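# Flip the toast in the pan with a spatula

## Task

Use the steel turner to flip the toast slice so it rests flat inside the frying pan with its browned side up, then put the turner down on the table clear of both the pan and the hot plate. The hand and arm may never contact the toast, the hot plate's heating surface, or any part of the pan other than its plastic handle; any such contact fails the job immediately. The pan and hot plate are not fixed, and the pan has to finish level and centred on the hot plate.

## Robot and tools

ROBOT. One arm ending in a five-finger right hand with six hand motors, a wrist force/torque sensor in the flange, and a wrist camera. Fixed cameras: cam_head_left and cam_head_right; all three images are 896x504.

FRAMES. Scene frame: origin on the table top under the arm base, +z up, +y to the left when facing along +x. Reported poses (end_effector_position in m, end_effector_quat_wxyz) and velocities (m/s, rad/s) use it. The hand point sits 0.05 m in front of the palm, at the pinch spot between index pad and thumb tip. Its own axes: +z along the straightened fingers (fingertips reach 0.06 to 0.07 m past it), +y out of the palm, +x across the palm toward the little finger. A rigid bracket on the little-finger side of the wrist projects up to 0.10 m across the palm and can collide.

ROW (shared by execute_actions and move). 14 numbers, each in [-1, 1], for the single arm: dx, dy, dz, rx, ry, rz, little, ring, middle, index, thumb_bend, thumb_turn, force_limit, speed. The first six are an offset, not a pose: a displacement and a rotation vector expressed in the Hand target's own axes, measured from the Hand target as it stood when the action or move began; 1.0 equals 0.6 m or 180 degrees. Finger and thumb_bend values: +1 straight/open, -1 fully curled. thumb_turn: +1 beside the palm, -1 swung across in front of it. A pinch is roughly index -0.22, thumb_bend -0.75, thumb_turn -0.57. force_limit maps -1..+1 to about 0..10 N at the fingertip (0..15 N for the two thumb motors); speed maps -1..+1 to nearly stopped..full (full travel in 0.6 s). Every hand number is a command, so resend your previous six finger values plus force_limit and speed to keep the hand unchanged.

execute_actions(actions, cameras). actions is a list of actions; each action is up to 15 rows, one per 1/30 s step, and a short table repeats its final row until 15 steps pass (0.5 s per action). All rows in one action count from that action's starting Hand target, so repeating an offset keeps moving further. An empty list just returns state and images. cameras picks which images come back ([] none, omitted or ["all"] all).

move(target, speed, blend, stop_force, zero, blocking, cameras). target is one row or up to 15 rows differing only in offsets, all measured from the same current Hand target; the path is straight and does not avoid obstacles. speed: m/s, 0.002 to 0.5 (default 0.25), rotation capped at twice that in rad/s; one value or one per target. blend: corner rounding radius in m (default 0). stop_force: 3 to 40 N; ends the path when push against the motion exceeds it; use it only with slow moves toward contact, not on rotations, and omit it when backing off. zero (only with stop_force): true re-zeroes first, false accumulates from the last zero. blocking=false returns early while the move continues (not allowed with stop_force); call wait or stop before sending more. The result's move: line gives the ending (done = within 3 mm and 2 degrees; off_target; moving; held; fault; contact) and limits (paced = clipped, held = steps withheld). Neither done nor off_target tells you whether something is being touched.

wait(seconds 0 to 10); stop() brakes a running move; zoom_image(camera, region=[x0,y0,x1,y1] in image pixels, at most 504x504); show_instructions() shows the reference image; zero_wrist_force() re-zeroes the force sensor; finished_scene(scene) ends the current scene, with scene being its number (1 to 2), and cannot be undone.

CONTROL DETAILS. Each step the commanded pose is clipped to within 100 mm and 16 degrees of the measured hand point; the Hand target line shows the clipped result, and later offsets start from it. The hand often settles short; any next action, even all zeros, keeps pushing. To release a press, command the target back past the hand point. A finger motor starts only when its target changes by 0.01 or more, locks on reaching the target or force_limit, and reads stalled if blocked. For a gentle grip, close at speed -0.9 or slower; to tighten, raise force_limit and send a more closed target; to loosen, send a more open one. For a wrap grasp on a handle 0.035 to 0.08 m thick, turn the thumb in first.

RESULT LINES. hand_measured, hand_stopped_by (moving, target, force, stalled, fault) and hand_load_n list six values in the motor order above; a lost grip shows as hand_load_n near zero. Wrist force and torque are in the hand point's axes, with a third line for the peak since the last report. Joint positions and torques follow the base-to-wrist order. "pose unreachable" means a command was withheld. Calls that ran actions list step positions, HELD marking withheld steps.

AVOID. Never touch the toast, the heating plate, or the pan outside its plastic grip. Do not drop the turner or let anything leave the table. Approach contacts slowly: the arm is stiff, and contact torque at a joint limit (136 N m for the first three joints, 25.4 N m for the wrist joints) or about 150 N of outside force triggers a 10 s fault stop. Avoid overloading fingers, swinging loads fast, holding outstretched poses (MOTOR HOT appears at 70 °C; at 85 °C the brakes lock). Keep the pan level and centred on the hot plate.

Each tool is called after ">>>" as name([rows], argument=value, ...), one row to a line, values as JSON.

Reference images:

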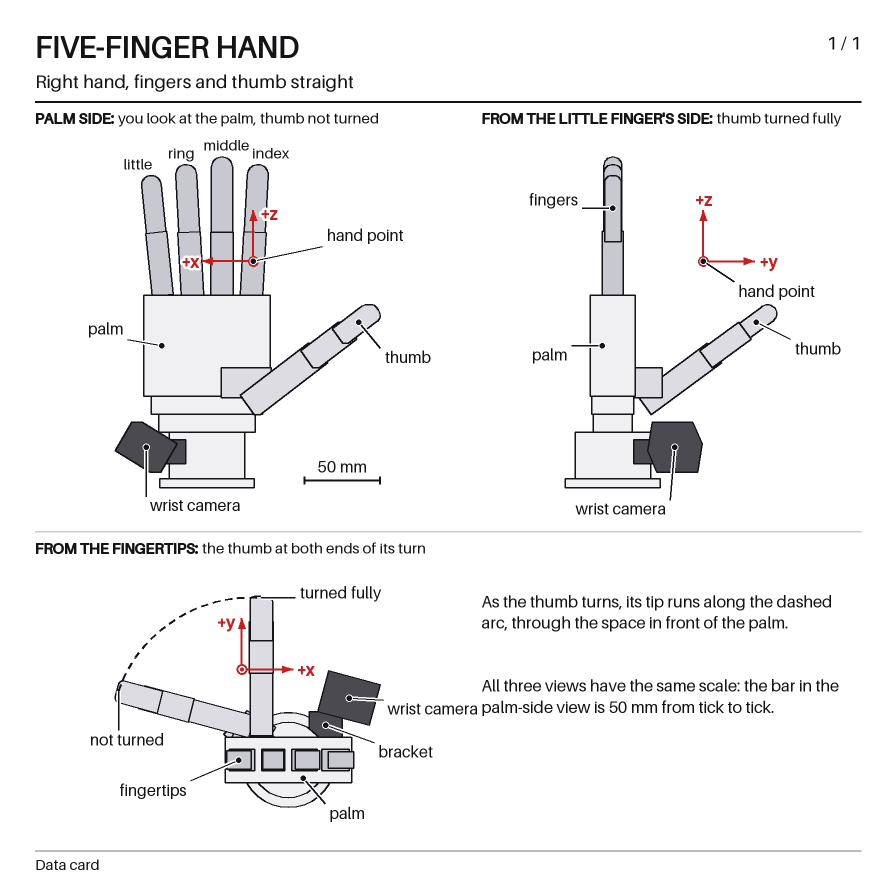

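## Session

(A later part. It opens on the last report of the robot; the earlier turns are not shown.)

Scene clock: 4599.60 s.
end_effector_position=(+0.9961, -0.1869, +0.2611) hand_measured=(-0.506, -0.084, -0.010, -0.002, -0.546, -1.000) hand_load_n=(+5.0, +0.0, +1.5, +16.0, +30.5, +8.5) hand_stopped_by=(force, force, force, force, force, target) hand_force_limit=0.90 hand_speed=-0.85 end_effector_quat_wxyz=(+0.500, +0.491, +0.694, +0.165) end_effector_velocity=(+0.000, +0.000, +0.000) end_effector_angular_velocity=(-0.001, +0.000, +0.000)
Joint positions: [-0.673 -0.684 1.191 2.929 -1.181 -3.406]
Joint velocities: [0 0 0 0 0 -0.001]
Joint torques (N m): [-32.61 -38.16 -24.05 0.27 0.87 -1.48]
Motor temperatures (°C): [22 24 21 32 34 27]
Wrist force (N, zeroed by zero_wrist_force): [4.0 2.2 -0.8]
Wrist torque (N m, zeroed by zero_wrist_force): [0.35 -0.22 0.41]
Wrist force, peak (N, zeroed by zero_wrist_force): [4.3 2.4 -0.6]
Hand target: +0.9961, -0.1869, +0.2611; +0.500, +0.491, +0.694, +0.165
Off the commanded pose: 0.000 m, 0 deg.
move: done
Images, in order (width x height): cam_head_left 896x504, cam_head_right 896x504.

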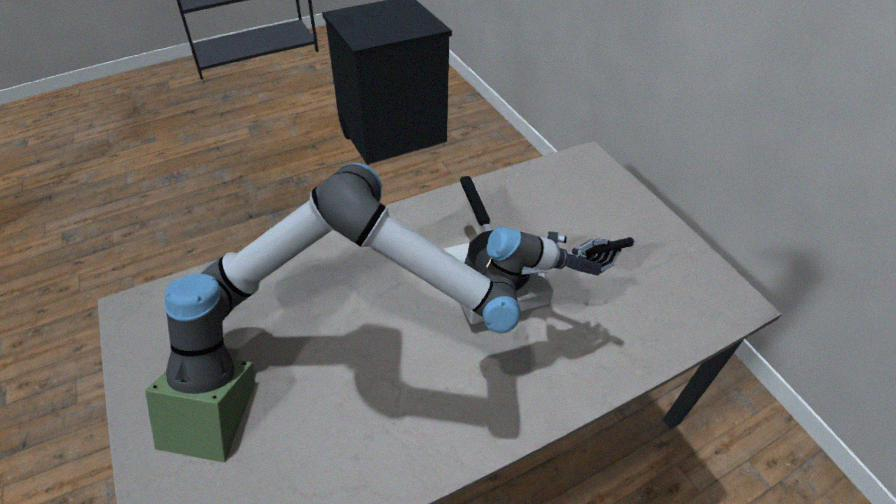

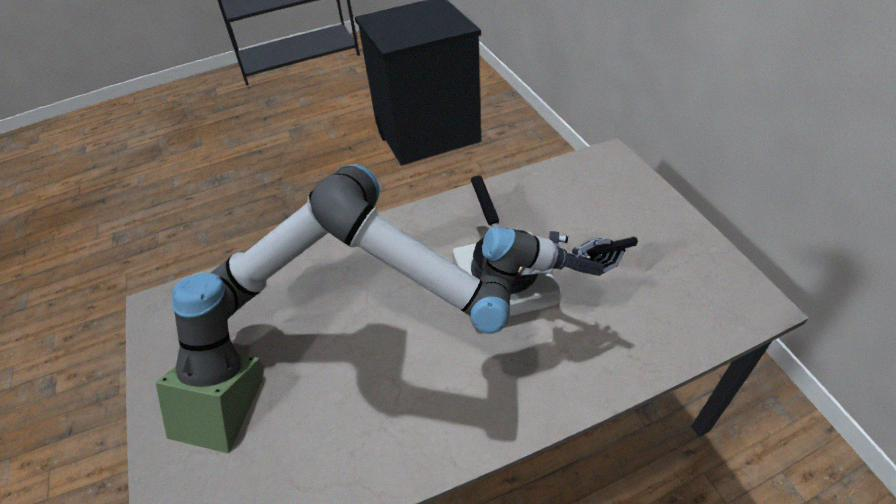

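>>> move([
  [0.0162,-0.0075,-0.009,0,0,0,-0.75,-0.75,-0.75,-0.75,-1,-1,0.9,-0.85],
  [0.0686,-0.009,-0.0737,0,0,0,-0.75,-0.75,-0.75,-0.75,-1,-1,0.9,-0.85],
], speed=0.03, stop_force=4, cameras=["cam_head_left","cam_head_right"])

>>> zoom_image(camera="cam_head_left", region=[455, 210, 600, 310])

>>> zoom_image(camera="cam_head_right", region=[455, 210, 600, 310])

Scene clock: 4607.77 s.
end_effector_position=(+0.9549, -0.1430, +0.2550) hand_measured=(-0.506, -0.084, -0.010, -0.002, -0.546, -1.000) hand_load_n=(+6.0, +0.0, +1.5, +14.0, +31.0, +7.5) hand_stopped_by=(force, force, force, force, force, target) hand_force_limit=0.90 hand_speed=-0.85 end_effector_quat_wxyz=(+0.500, +0.491, +0.694, +0.165) end_effector_velocity=(+0.000, +0.001, +0.000) end_effector_angular_velocity=(+0.000, +0.000, +0.002)
Joint positions: [-0.644 -0.795 1.405 2.823 -1.209 -3.397]
Joint velocities: [0.001 0 0 0 0 0]
Joint torques (N m): [-30.07 -36.27 -20.95 0.07 1.15 -1.11]
Motor temperatures (°C): [22 24 21 32 34 27]
Wrist force (N, zeroed by zero_wrist_force): [3.9 0.3 0.8]
Wrist torque (N m, zeroed by zero_wrist_force): [-0.02 -0.53 0.16]
Wrist force, peak (N, zeroed by zero_wrist_force): [4.5 2.0 -0.7]
Hand target: +0.9549, -0.1430, +0.2550; +0.500, +0.491, +0.694, +0.165
Off the commanded pose: 0.000 m, 0 deg.
move: done
Images, in order (width x height): cam_head_left 896x504, cam_head_right 896x504.

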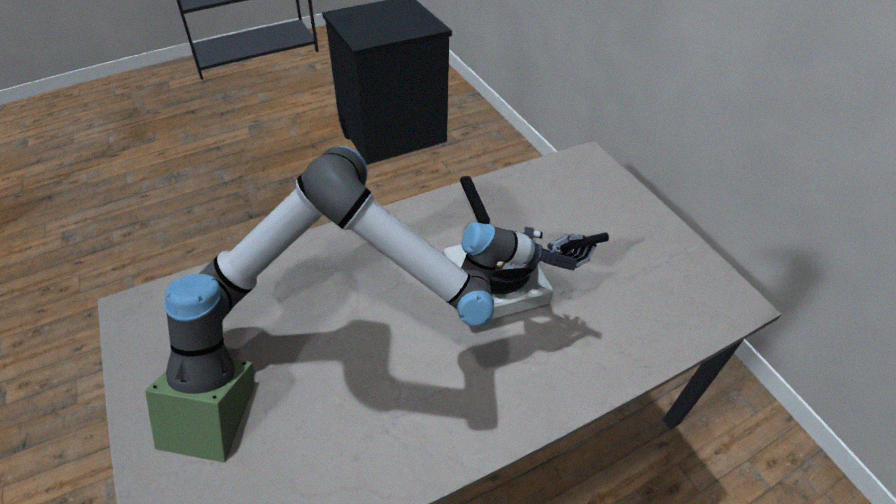

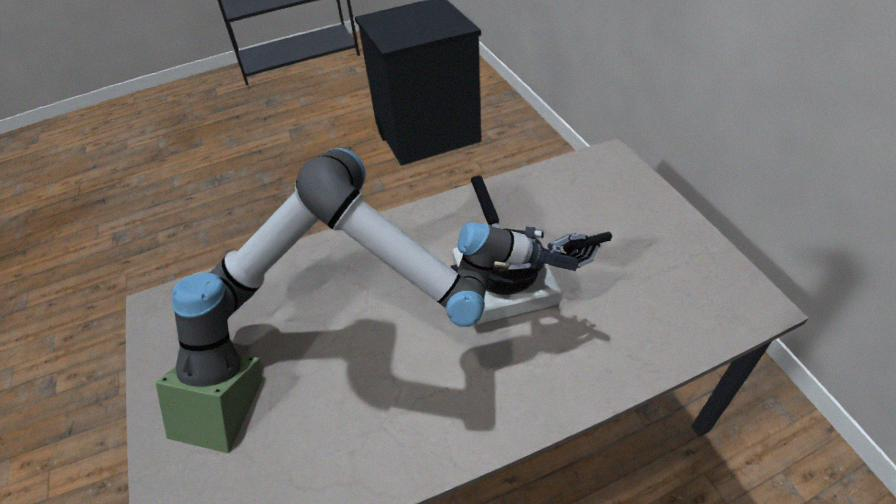

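Scaled by 3.476.

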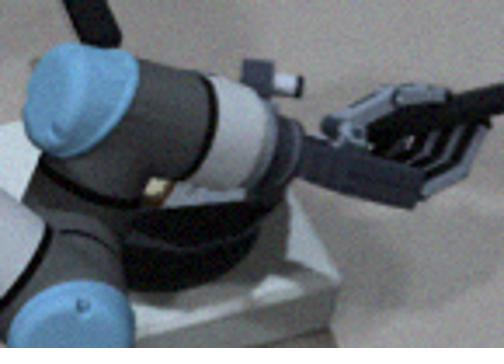

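Scaled by 3.476.

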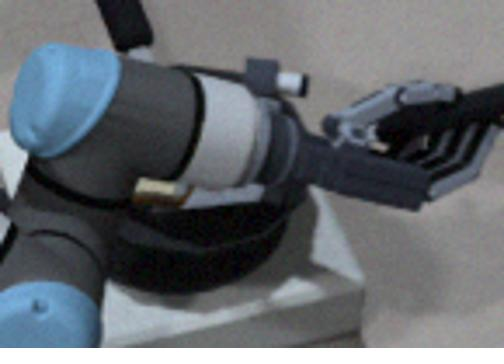

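>>> move(target=[0.0629,-0.0088,-0.0667,0,0,0,-0.75,-0.75,-0.75,-0.75,-1,-1,0.9,-0.85], speed=0.03, stop_force=5, cameras=["cam_head_left","cam_head_right"])

>>> zoom_image(camera="cam_head_left", region=[445, 200, 565, 310])

>>> zoom_image(camera="cam_head_right", region=[445, 200, 565, 310])

Scene clock: 4614.40 s.
end_effector_position=(+0.9173, -0.1029, +0.2489) hand_measured=(-0.506, -0.084, -0.010, -0.002, -0.546, -1.000) hand_load_n=(+6.5, +0.0, +1.5, +14.0, +30.5, +7.5) hand_stopped_by=(force, force, force, force, force, target) hand_force_limit=0.90 hand_speed=-0.85 end_effector_quat_wxyz=(+0.500, +0.491, +0.694, +0.165) end_effector_velocity=(+0.000, +0.001, +0.000) end_effector_angular_velocity=(+0.000, +0.000, +0.001)
Joint positions: [-0.612 -0.884 1.575 2.739 -1.239 -3.387]
Joint velocities: [0.001 0 -0.001 0 0 0]
Joint torques (N m): [-28.03 -32.65 -21.73 0.1 1.17 -1.35]
Motor temperatures (°C): [22 24 21 32 34 27]
Wrist force (N, zeroed by zero_wrist_force): [3.6 0.7 0.8]
Wrist torque (N m, zeroed by zero_wrist_force): [0.06 -0.50 0.17]
Wrist force, peak (N, zeroed by zero_wrist_force): [4.5 1.0 0.8]
Hand target: +0.9173, -0.1029, +0.2489; +0.500, +0.491, +0.694, +0.165
Off the commanded pose: 0.000 m, 0 deg.
move: done
Images, in order (width x height): cam_head_left 896x504, cam_head_right 896x504.

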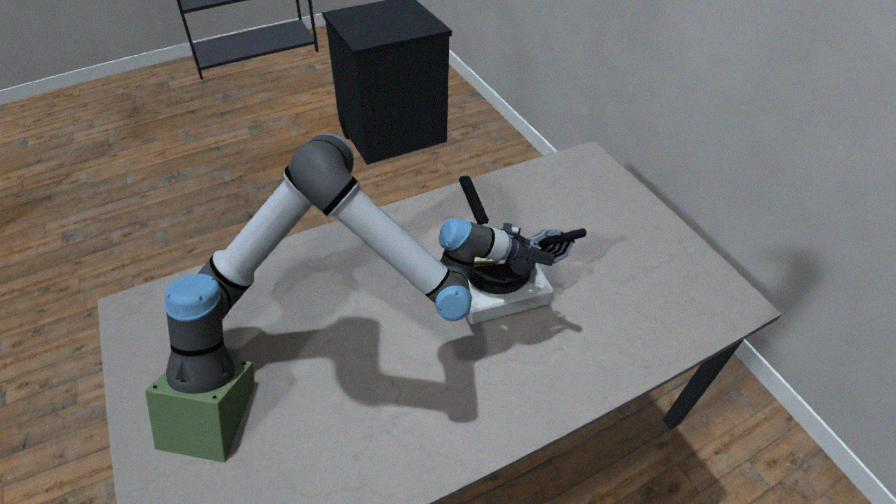

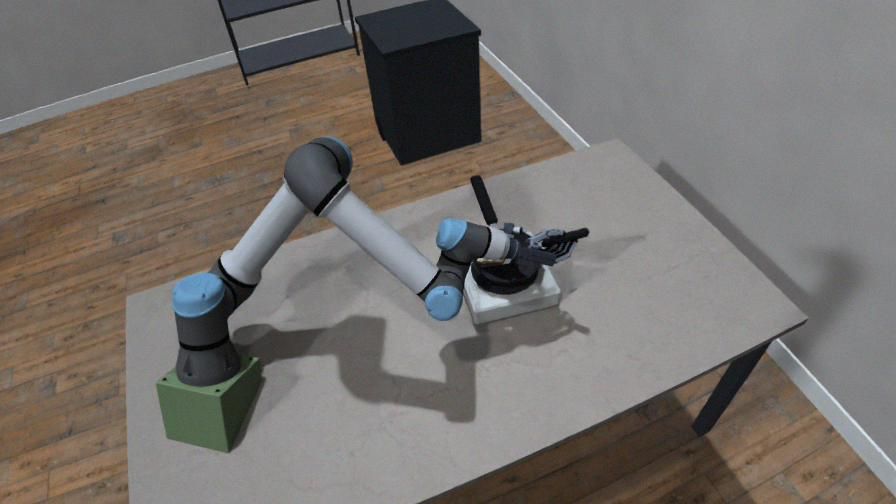

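Scaled by 4.200.

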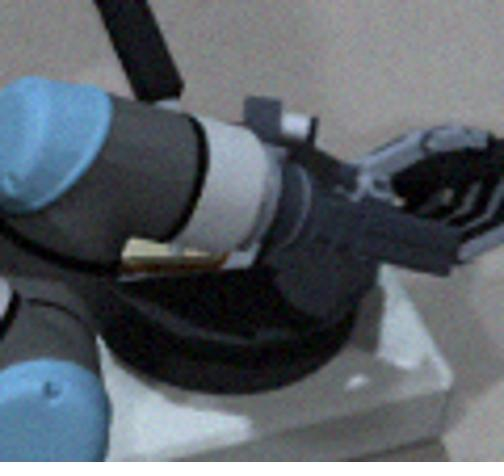

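Scaled by 4.200.

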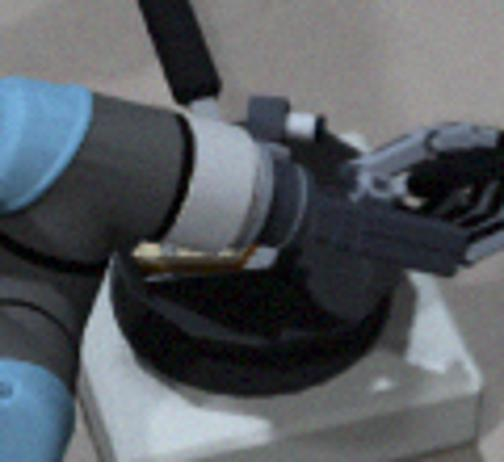

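>>> wait(seconds=0)

>>> zoom_image(camera="cam_head_left", region=[420, 200, 580, 320])

>>> zoom_image(camera="cam_head_right", region=[340, 200, 500, 320])

Scene clock: 4631.83 s.
end_effector_position=(+0.9173, -0.1029, +0.2489) hand_measured=(-0.506, -0.084, -0.010, -0.002, -0.546, -1.000) hand_load_n=(+6.5, +0.0, +1.0, +14.5, +31.0, +7.5) hand_stopped_by=(force, force, force, force, force, target) hand_force_limit=0.90 hand_speed=-0.85 end_effector_quat_wxyz=(+0.500, +0.491, +0.694, +0.165) end_effector_velocity=(+0.000, +0.000, +0.001) end_effector_angular_velocity=(-0.001, -0.002, -0.001)
Joint positions: [-0.612 -0.884 1.575 2.739 -1.239 -3.387]
Joint velocities: [0 0 -0.002 0 -0.001 0.001]
Joint torques (N m): [-26.94 -34.94 -13.75 -3.06 -0.2 -1.51]
Motor temperatures (°C): [22 24 21 32 34 27]
Wrist force (N, zeroed by zero_wrist_force): [3.9 0.7 0.7]
Wrist torque (N m, zeroed by zero_wrist_force): [0.05 -0.56 0.19]
Wrist force, peak (N, zeroed by zero_wrist_force): [4.2 0.5 0.9]
Hand target: +0.9173, -0.1029, +0.2489; +0.500, +0.491, +0.694, +0.165
Off the commanded pose: 0.000 m, 0 deg.
camera_calibration:
cam_wrist: T_world_to_cam=[[0.481261, 0.691851, 0.538266, -0.510308], [-0.347333, -0.413285, 0.841757, 0.0669343], [0.804828, -0.592062, 0.0414049, -0.695963], [0, 0, 0, 1]] pos_world=[0.82897, -0.0313327, 0.247155]

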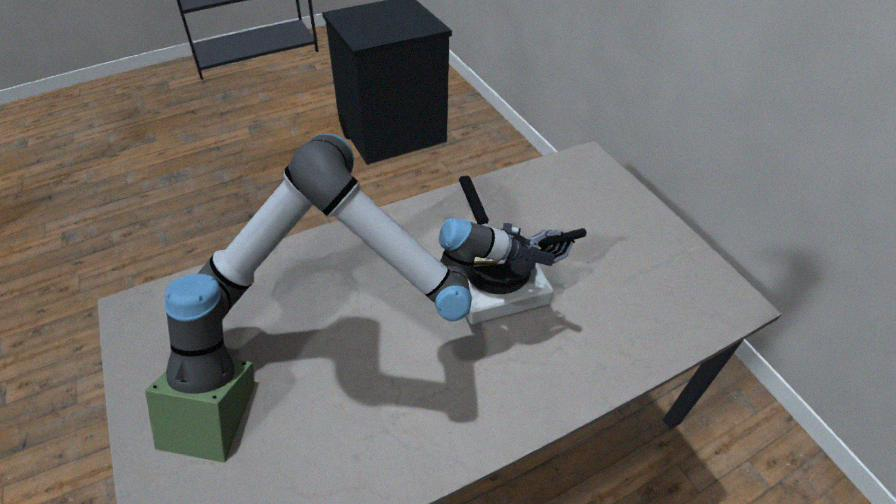

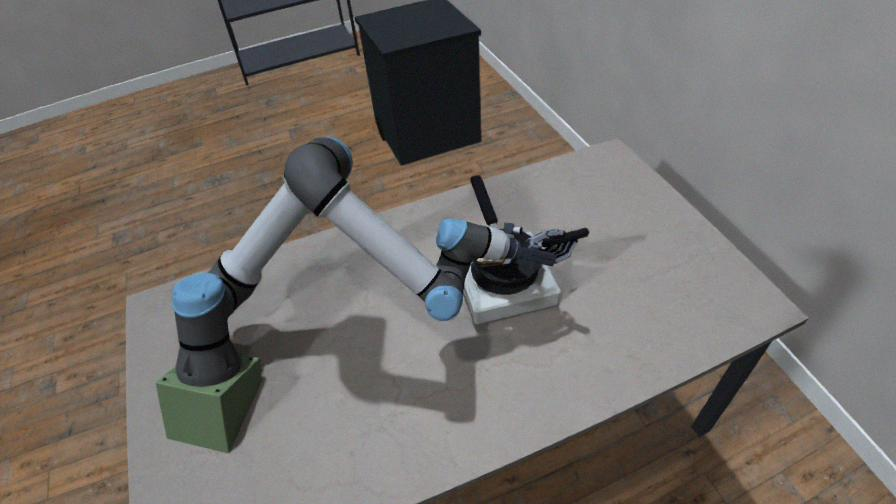

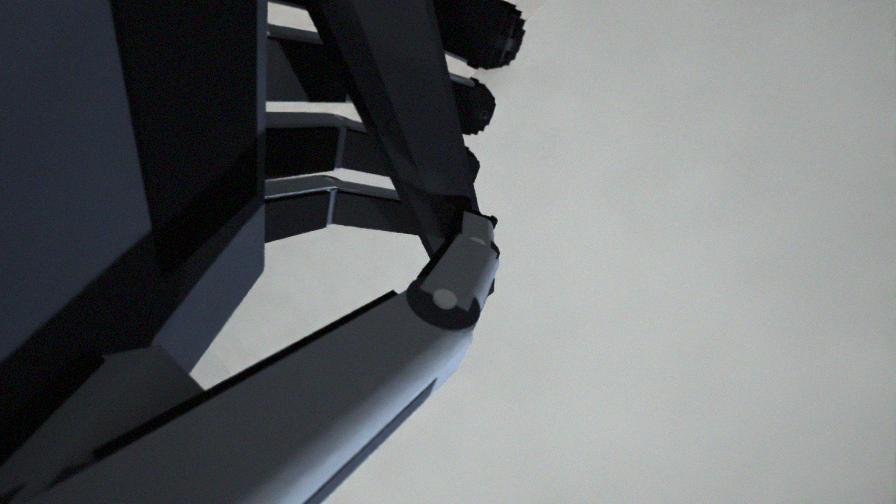

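Scaled by 3.150.

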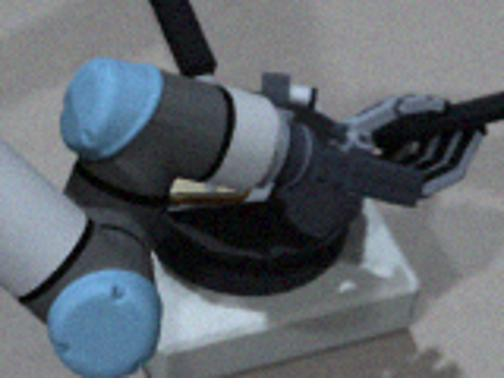

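Scaled by 3.150.

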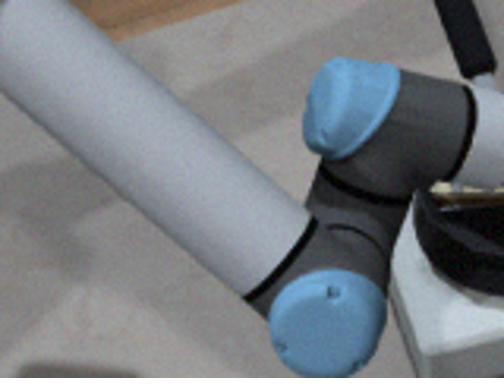

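>>> zoom_image(camera="cam_head_left", region=[464, 248, 508, 274])

>>> zoom_image(camera="cam_head_right", region=[464, 248, 508, 274])

Scaled by 11.455.

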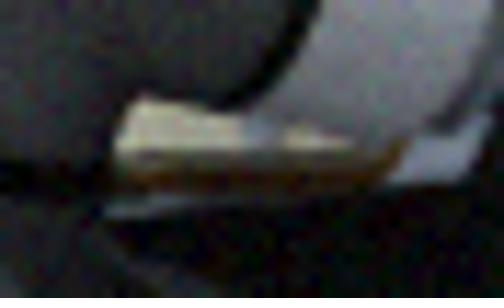

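Scaled by 11.455.

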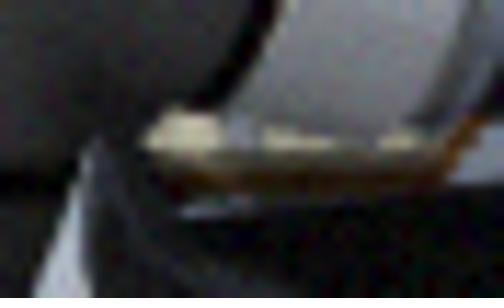

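>>> move(target=[0.021,-0.0006,-0.0259,0,0,0,-0.75,-0.75,-0.75,-0.75,-1,-1,0.9,-0.85], speed=0.02, stop_force=4, cameras=["cam_head_left"])

>>> zoom_image(camera="cam_head_left", region=[454, 240, 508, 274])

Scene clock: 4645.23 s.
end_effector_position=(+0.9036, -0.0884, +0.2488) hand_measured=(-0.506, -0.084, -0.010, -0.002, -0.546, -1.000) hand_load_n=(+6.5, +0.0, +1.5, +14.0, +30.5, +7.5) hand_stopped_by=(force, force, force, force, force, target) hand_force_limit=0.90 hand_speed=-0.85 end_effector_quat_wxyz=(+0.500, +0.491, +0.694, +0.165) end_effector_velocity=(+0.000, +0.000, -0.001) end_effector_angular_velocity=(-0.001, +0.001, -0.001)
Joint positions: [-0.601 -0.918 1.632 2.715 -1.25 -3.384]
Joint velocities: [0 0 0 0.001 0 -0.001]
Joint torques (N m): [-27.45 -31.31 -21.78 0.19 1.08 -0.57]
Motor temperatures (°C): [22 24 21 32 34 27]
Wrist force (N, zeroed by zero_wrist_force): [4.2 0.8 0.5]
Wrist torque (N m, zeroed by zero_wrist_force): [0.12 -0.59 0.18]
Wrist force, peak (N, zeroed by zero_wrist_force): [4.4 0.6 0.6]
Hand target: +0.9036, -0.0884, +0.2488; +0.500, +0.491, +0.694, +0.165
Off the commanded pose: 0.000 m, 0 deg.
move: done
Images, in order (width x height): cam_head_left 896x504.

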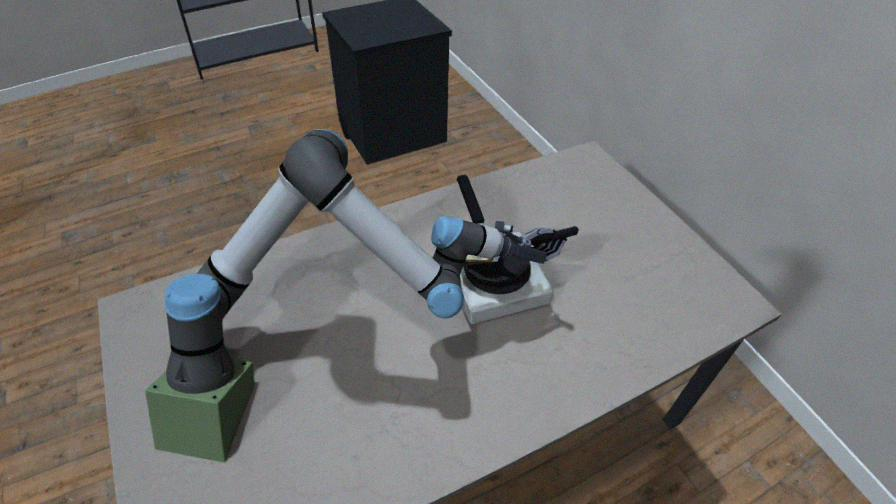

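Scaled by 9.333.

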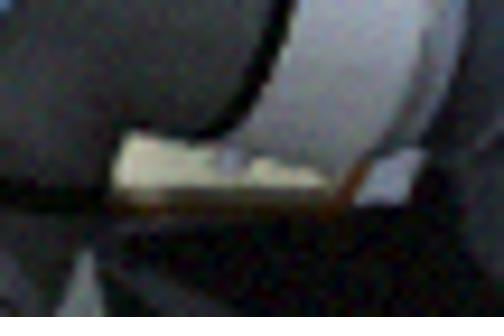

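>>> zoom_image(camera="cam_head_left", region=[420, 170, 580, 330])

Scaled by 3.150.

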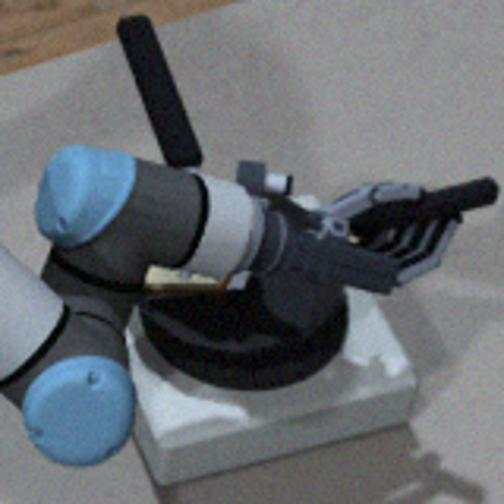

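>>> move([
  [-0.0034,0.0427,-0.0629,-0.0315,-0.0385,-0.0248,-0.75,-0.75,-0.75,-0.75,-1,-1,0.9,-0.85],
  [0.0055,0.0777,-0.1292,-0.063,-0.077,-0.0496,-0.75,-0.75,-0.75,-0.75,-1,-1,0.9,-0.85],
  [0.0252,0.1042,-0.1957,-0.0945,-0.1155,-0.0743,-0.75,-0.75,-0.75,-0.75,-1,-1,0.9,-0.85],
], speed=0.045, blend=0.005)

>>> zoom_image(camera="cam_head_left", region=[440, 180, 560, 300])

>>> zoom_image(camera="cam_head_right", region=[440, 180, 560, 300])

Scene clock: 4658.40 s.
end_effector_position=(+0.8352, -0.0156, +0.3381) hand_measured=(-0.506, -0.084, -0.010, -0.002, -0.546, -1.000) hand_load_n=(+6.5, +0.0, +1.5, +14.5, +30.5, +7.5) hand_stopped_by=(force, force, force, force, force, target) hand_force_limit=0.90 hand_speed=-0.85 end_effector_quat_wxyz=(+0.699, +0.351, +0.613, +0.115) end_effector_velocity=(+0.002, +0.000, -0.002) end_effector_angular_velocity=(+0.004, +0.008, +0.001)
Joint positions: [-0.514 -0.955 1.756 2.226 -1.589 -3.553]
Joint velocities: [0 0 -0.001 0.008 0.005 0.001]
Joint torques (N m): [-23.37 -31.71 -14.77 1.05 0.37 2.01]
Motor temperatures (°C): [22 24 21 32 34 27]
Wrist force (N, zeroed by zero_wrist_force): [4.5 1.3 -1.1]
Wrist torque (N m, zeroed by zero_wrist_force): [0.29 -0.42 0.19]
Wrist force, peak (N, zeroed by zero_wrist_force): [4.7 1.3 -1.5]
Hand target: +0.8352, -0.0158, +0.3381; +0.699, +0.351, +0.613, +0.115
Off the commanded pose: 0.000 m, 0 deg.
move: done
camera_calibration:
cam_wrist: T_world_to_cam=[[0.312998, 0.871492, 0.377538, -0.381511], [-0.640778, -0.0996365, 0.761234, 0.276634], [0.701025, -0.480182, 0.527246, -0.657675], [0, 0, 0, 1]] pos_world=[0.75772, 0.0442422, 0.280208]

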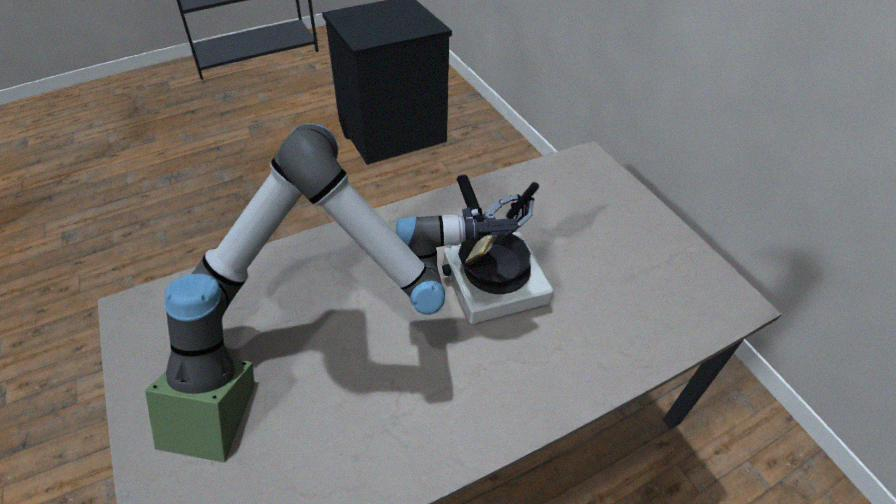

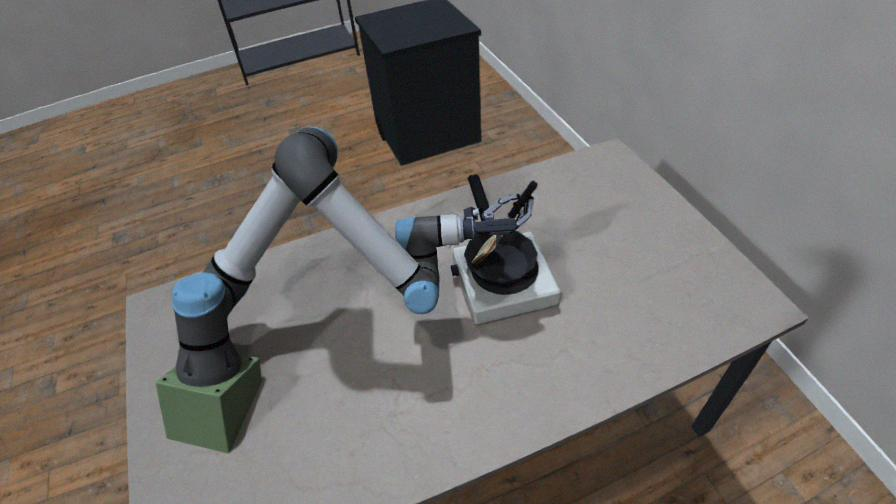

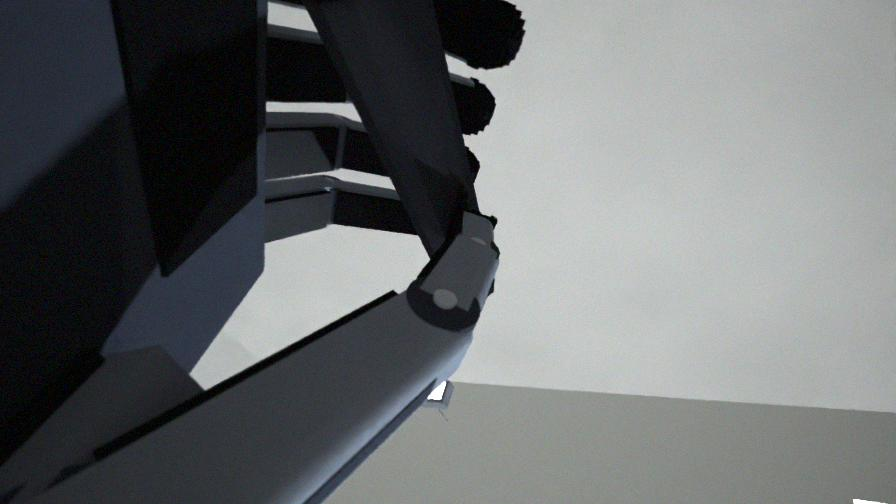

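Scaled by 4.200.

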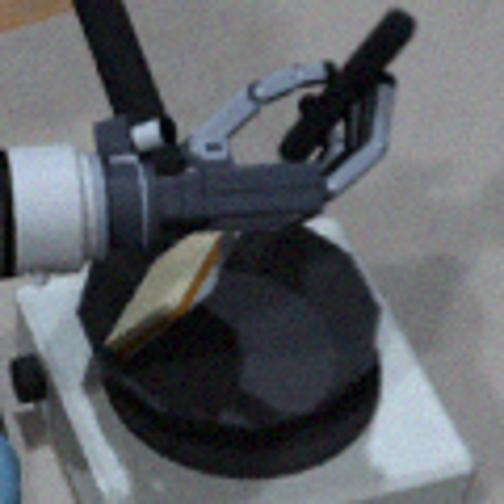

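Scaled by 4.200.

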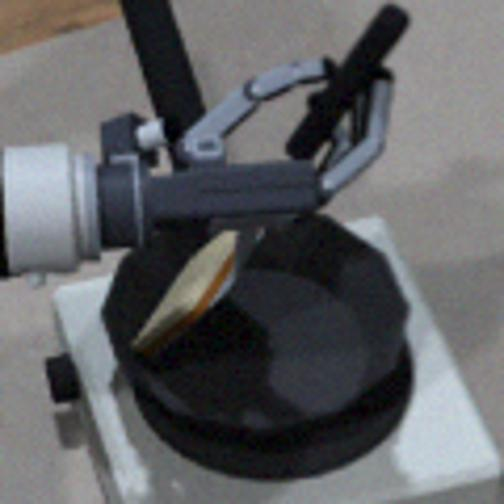

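>>> move([
  [0.0008,0.0393,-0.063,-0.0315,-0.0385,-0.0248,-0.75,-0.75,-0.75,-0.75,-1,-1,0.9,-0.85],
  [0.0135,0.0712,-0.1292,-0.063,-0.077,-0.0496,-0.75,-0.75,-0.75,-0.75,-1,-1,0.9,-0.85],
], speed=0.045, blend=0.005, cameras=["cam_head_left","cam_head_right"])

>>> zoom_image(camera="cam_head_left", region=[440, 180, 560, 300])

>>> zoom_image(camera="cam_head_right", region=[440, 180, 560, 300])

Scene clock: 4670.63 s.
end_effector_position=(+0.7759, +0.0472, +0.3585) hand_measured=(-0.506, -0.084, -0.010, -0.002, -0.546, -1.000) hand_load_n=(+6.0, +0.0, +1.0, +14.5, +31.0, +8.0) hand_stopped_by=(force, force, force, force, force, target) hand_force_limit=0.90 hand_speed=-0.85 end_effector_quat_wxyz=(+0.805, +0.243, +0.535, +0.077) end_effector_velocity=(+0.002, -0.002, -0.001) end_effector_angular_velocity=(+0.009, +0.005, +0.001)
Joint positions: [-0.423 -0.902 1.764 1.868 -1.792 -3.769]
Joint velocities: [-0.001 0 0 0.009 0.003 0.009]
Joint torques (N m): [-22.05 -43.98 -12.92 1.55 0.96 2.55]
Motor temperatures (°C): [22 24 21 32 34 27]
Wrist force (N, zeroed by zero_wrist_force): [4.6 1.7 -1.5]
Wrist torque (N m, zeroed by zero_wrist_force): [0.33 -0.35 0.27]
Wrist force, peak (N, zeroed by zero_wrist_force): [5.2 1.7 -2.2]
Hand target: +0.7759, +0.0472, +0.3585; +0.805, +0.243, +0.535, +0.077
Off the commanded pose: 0.000 m, 0 deg.
move: done
Images, in order (width x height): cam_head_left 896x504, cam_head_right 896x504.

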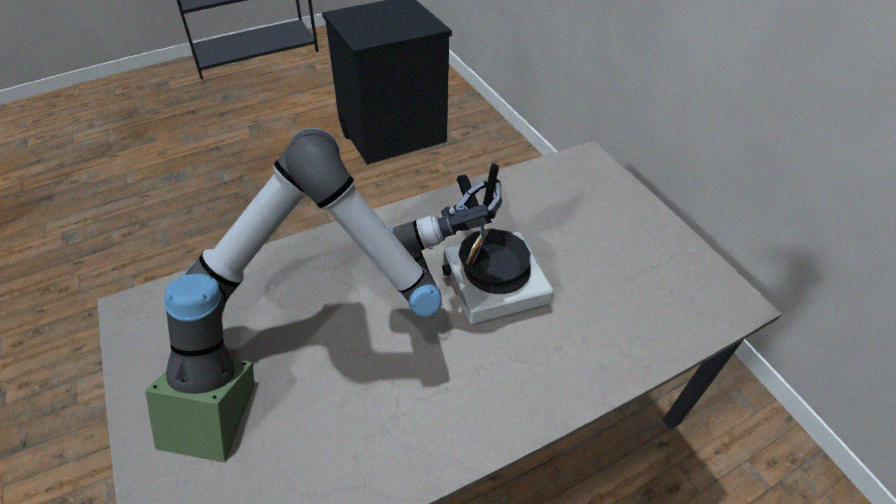

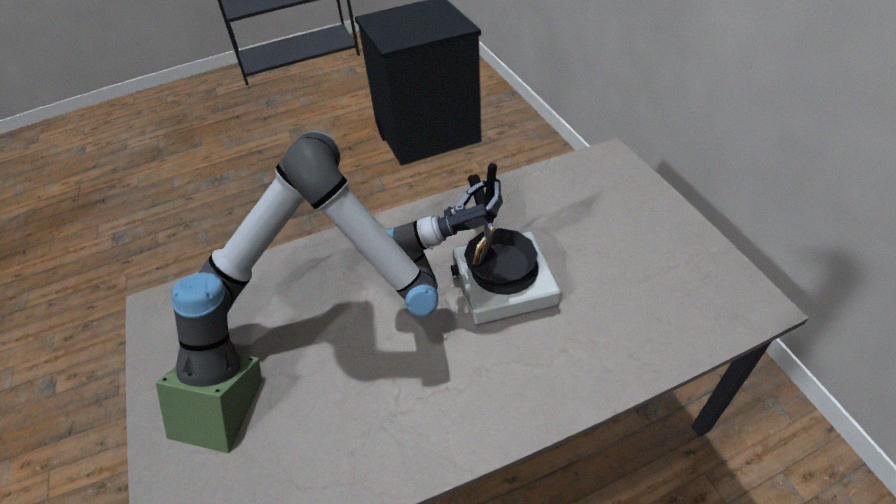

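Scaled by 4.200.

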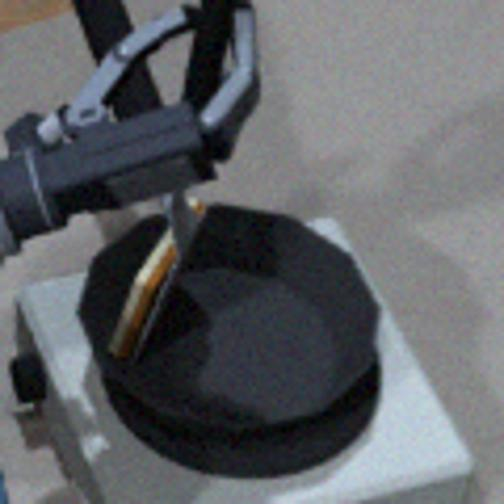

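Scaled by 4.200.

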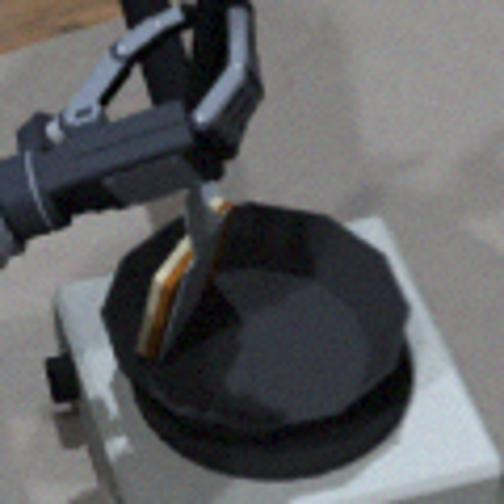

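>>> move([
  [0.0038,0.0407,-0.0688,-0.0315,-0.0385,-0.0248,-0.75,-0.75,-0.75,-0.75,-1,-1,0.9,-0.85],
  [0.0187,0.0733,-0.139,-0.063,-0.077,-0.0496,-0.75,-0.75,-0.75,-0.75,-1,-1,0.9,-0.85],
], speed=0.045, blend=0.005, cameras=["cam_head_left","cam_head_right"])

>>> zoom_image(camera="cam_head_left", region=[440, 180, 560, 300])

>>> zoom_image(camera="cam_head_right", region=[440, 180, 560, 300])

Scene clock: 4679.73 s.
end_effector_position=(+0.7115, +0.1156, +0.3443) hand_measured=(-0.506, -0.084, -0.010, -0.002, -0.546, -1.000) hand_load_n=(+4.5, +0.0, +1.5, +16.5, +30.0, +12.0) hand_stopped_by=(force, force, force, force, force, target) hand_force_limit=0.90 hand_speed=-0.85 end_effector_quat_wxyz=(+0.887, +0.128, +0.441, +0.037) end_effector_velocity=(+0.002, -0.002, +0.001) end_effector_angular_velocity=(+0.007, +0.005, +0.000)
Joint positions: [-0.318 -0.802 1.699 1.493 -1.913 -4.077]
Joint velocities: [-0.002 -0.001 0 0.009 0.001 0.009]
Joint torques (N m): [-19.6 -38.14 3.32 6.3 1.11 1.52]
Motor temperatures (°C): [22 24 21 32 34 27]
Wrist force (N, zeroed by zero_wrist_force): [-13.9 9.1 3.7]
Wrist torque (N m, zeroed by zero_wrist_force): [0.33 -0.16 0.29]
Wrist force, peak (N, zeroed by zero_wrist_force): [-20.3 11.6 5.9]
Hand target: +0.7115, +0.1155, +0.3444; +0.887, +0.128, +0.441, +0.037
Off the commanded pose: 0.000 m, 0 deg.
move: done
Images, in order (width x height): cam_head_left 896x504, cam_head_right 896x504.

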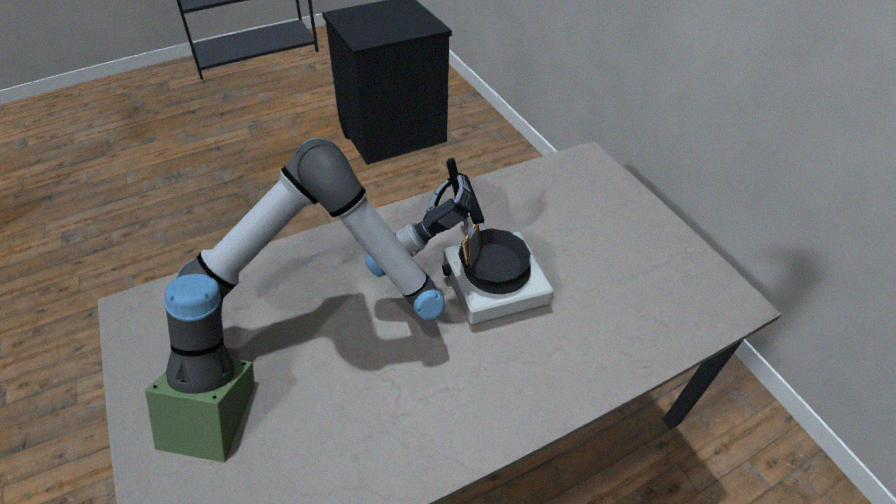

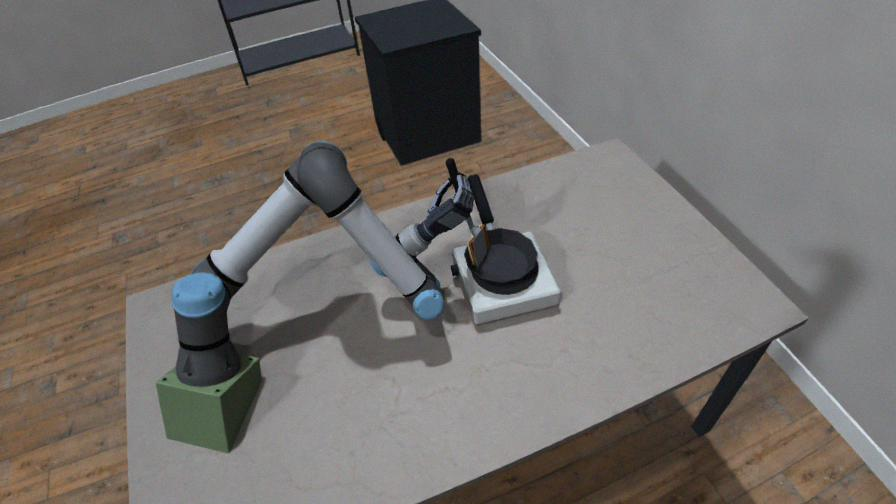

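Scaled by 4.200.

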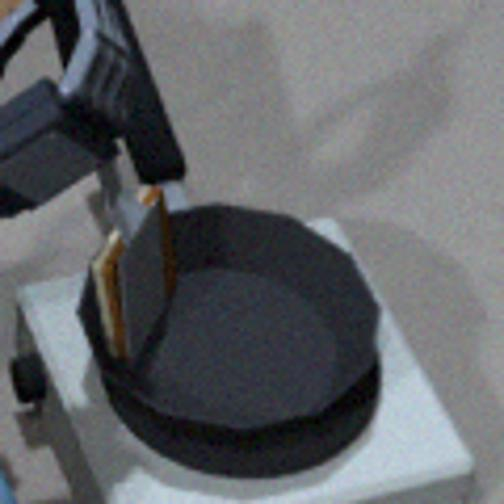

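Scaled by 4.200.

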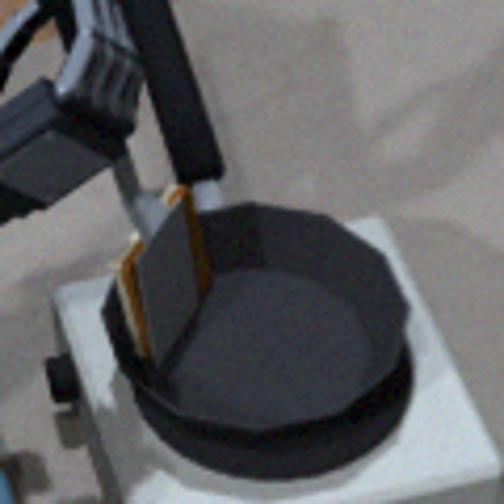

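>>> move([
  [-0.009,0.003,0.0067,0,0,0,-0.75,-0.75,-0.75,-0.75,-1,-1,0.9,-0.85],
  [-0.0141,0.0458,-0.054,-0.022,-0.027,-0.0174,-0.75,-0.75,-0.75,-0.75,-1,-1,0.9,-0.85],
], speed=0.04, cameras=["cam_head_left","cam_head_right"])

>>> zoom_image(camera="cam_head_left", region=[440, 180, 560, 300])

>>> zoom_image(camera="cam_head_right", region=[440, 180, 560, 300])

Scene clock: 4686.40 s.
end_effector_position=(+0.6819, +0.1469, +0.3393) hand_measured=(-0.506, -0.084, -0.010, -0.002, -0.546, -1.000) hand_load_n=(+6.0, +0.0, +1.0, +13.0, +31.5, +6.5) hand_stopped_by=(force, force, force, force, force, target) hand_force_limit=0.90 hand_speed=-0.85 end_effector_quat_wxyz=(+0.910, +0.086, +0.405, +0.022) end_effector_velocity=(+0.002, -0.002, +0.000) end_effector_angular_velocity=(+0.006, +0.006, -0.001)
Joint positions: [-0.277 -0.789 1.692 1.36 -1.929 -4.204]
Joint velocities: [-0.002 0 -0.001 0.009 -0.001 0.008]
Joint torques (N m): [-22.24 -45.5 -7.22 2.11 -0.48 2.39]
Motor temperatures (°C): [22 24 21 32 34 27]
Wrist force (N, zeroed by zero_wrist_force): [4.1 2.1 -1.7]
Wrist torque (N m, zeroed by zero_wrist_force): [0.32 -0.39 0.08]
Wrist force, peak (N, zeroed by zero_wrist_force): [-15.8 9.7 4.3]
Hand target: +0.6820, +0.1468, +0.3394; +0.910, +0.087, +0.405, +0.022
Off the commanded pose: 0.000 m, 0 deg.
move: done
Images, in order (width x height): cam_head_left 896x504, cam_head_right 896x504.

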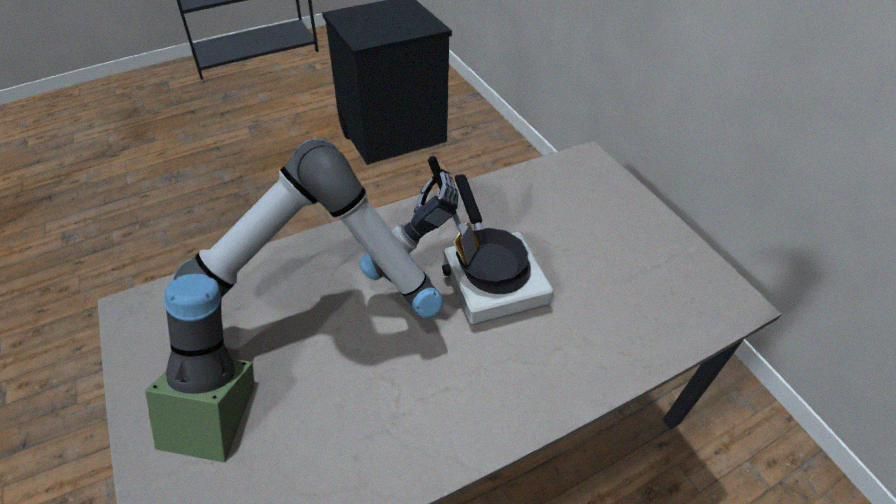

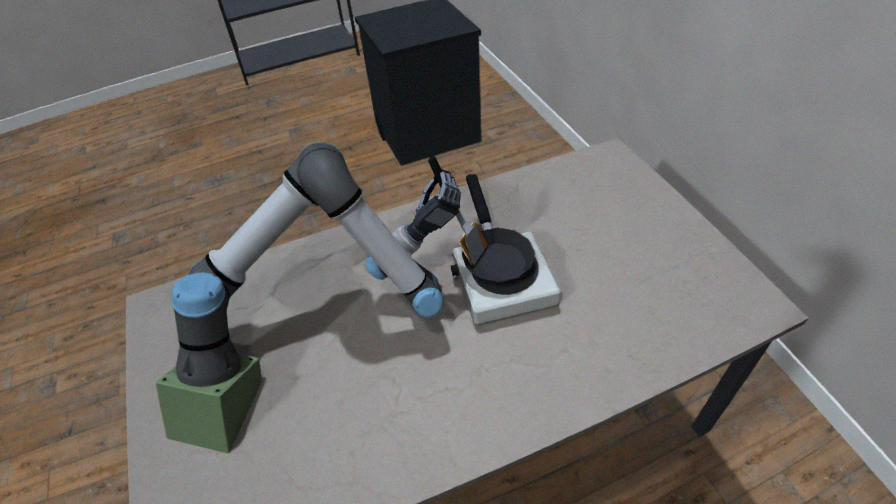

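Scaled by 4.200.

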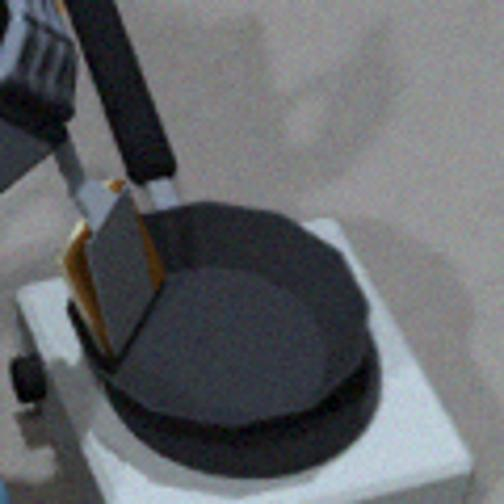

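Scaled by 4.200.

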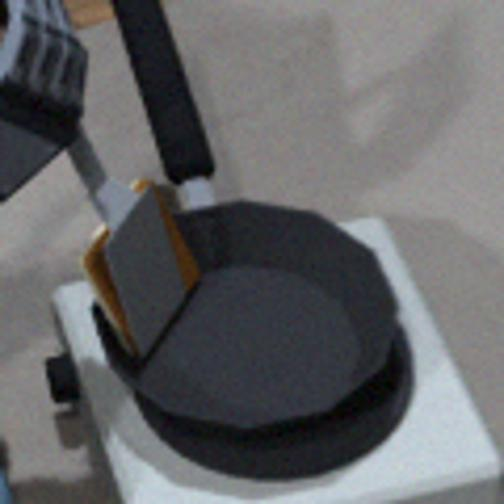

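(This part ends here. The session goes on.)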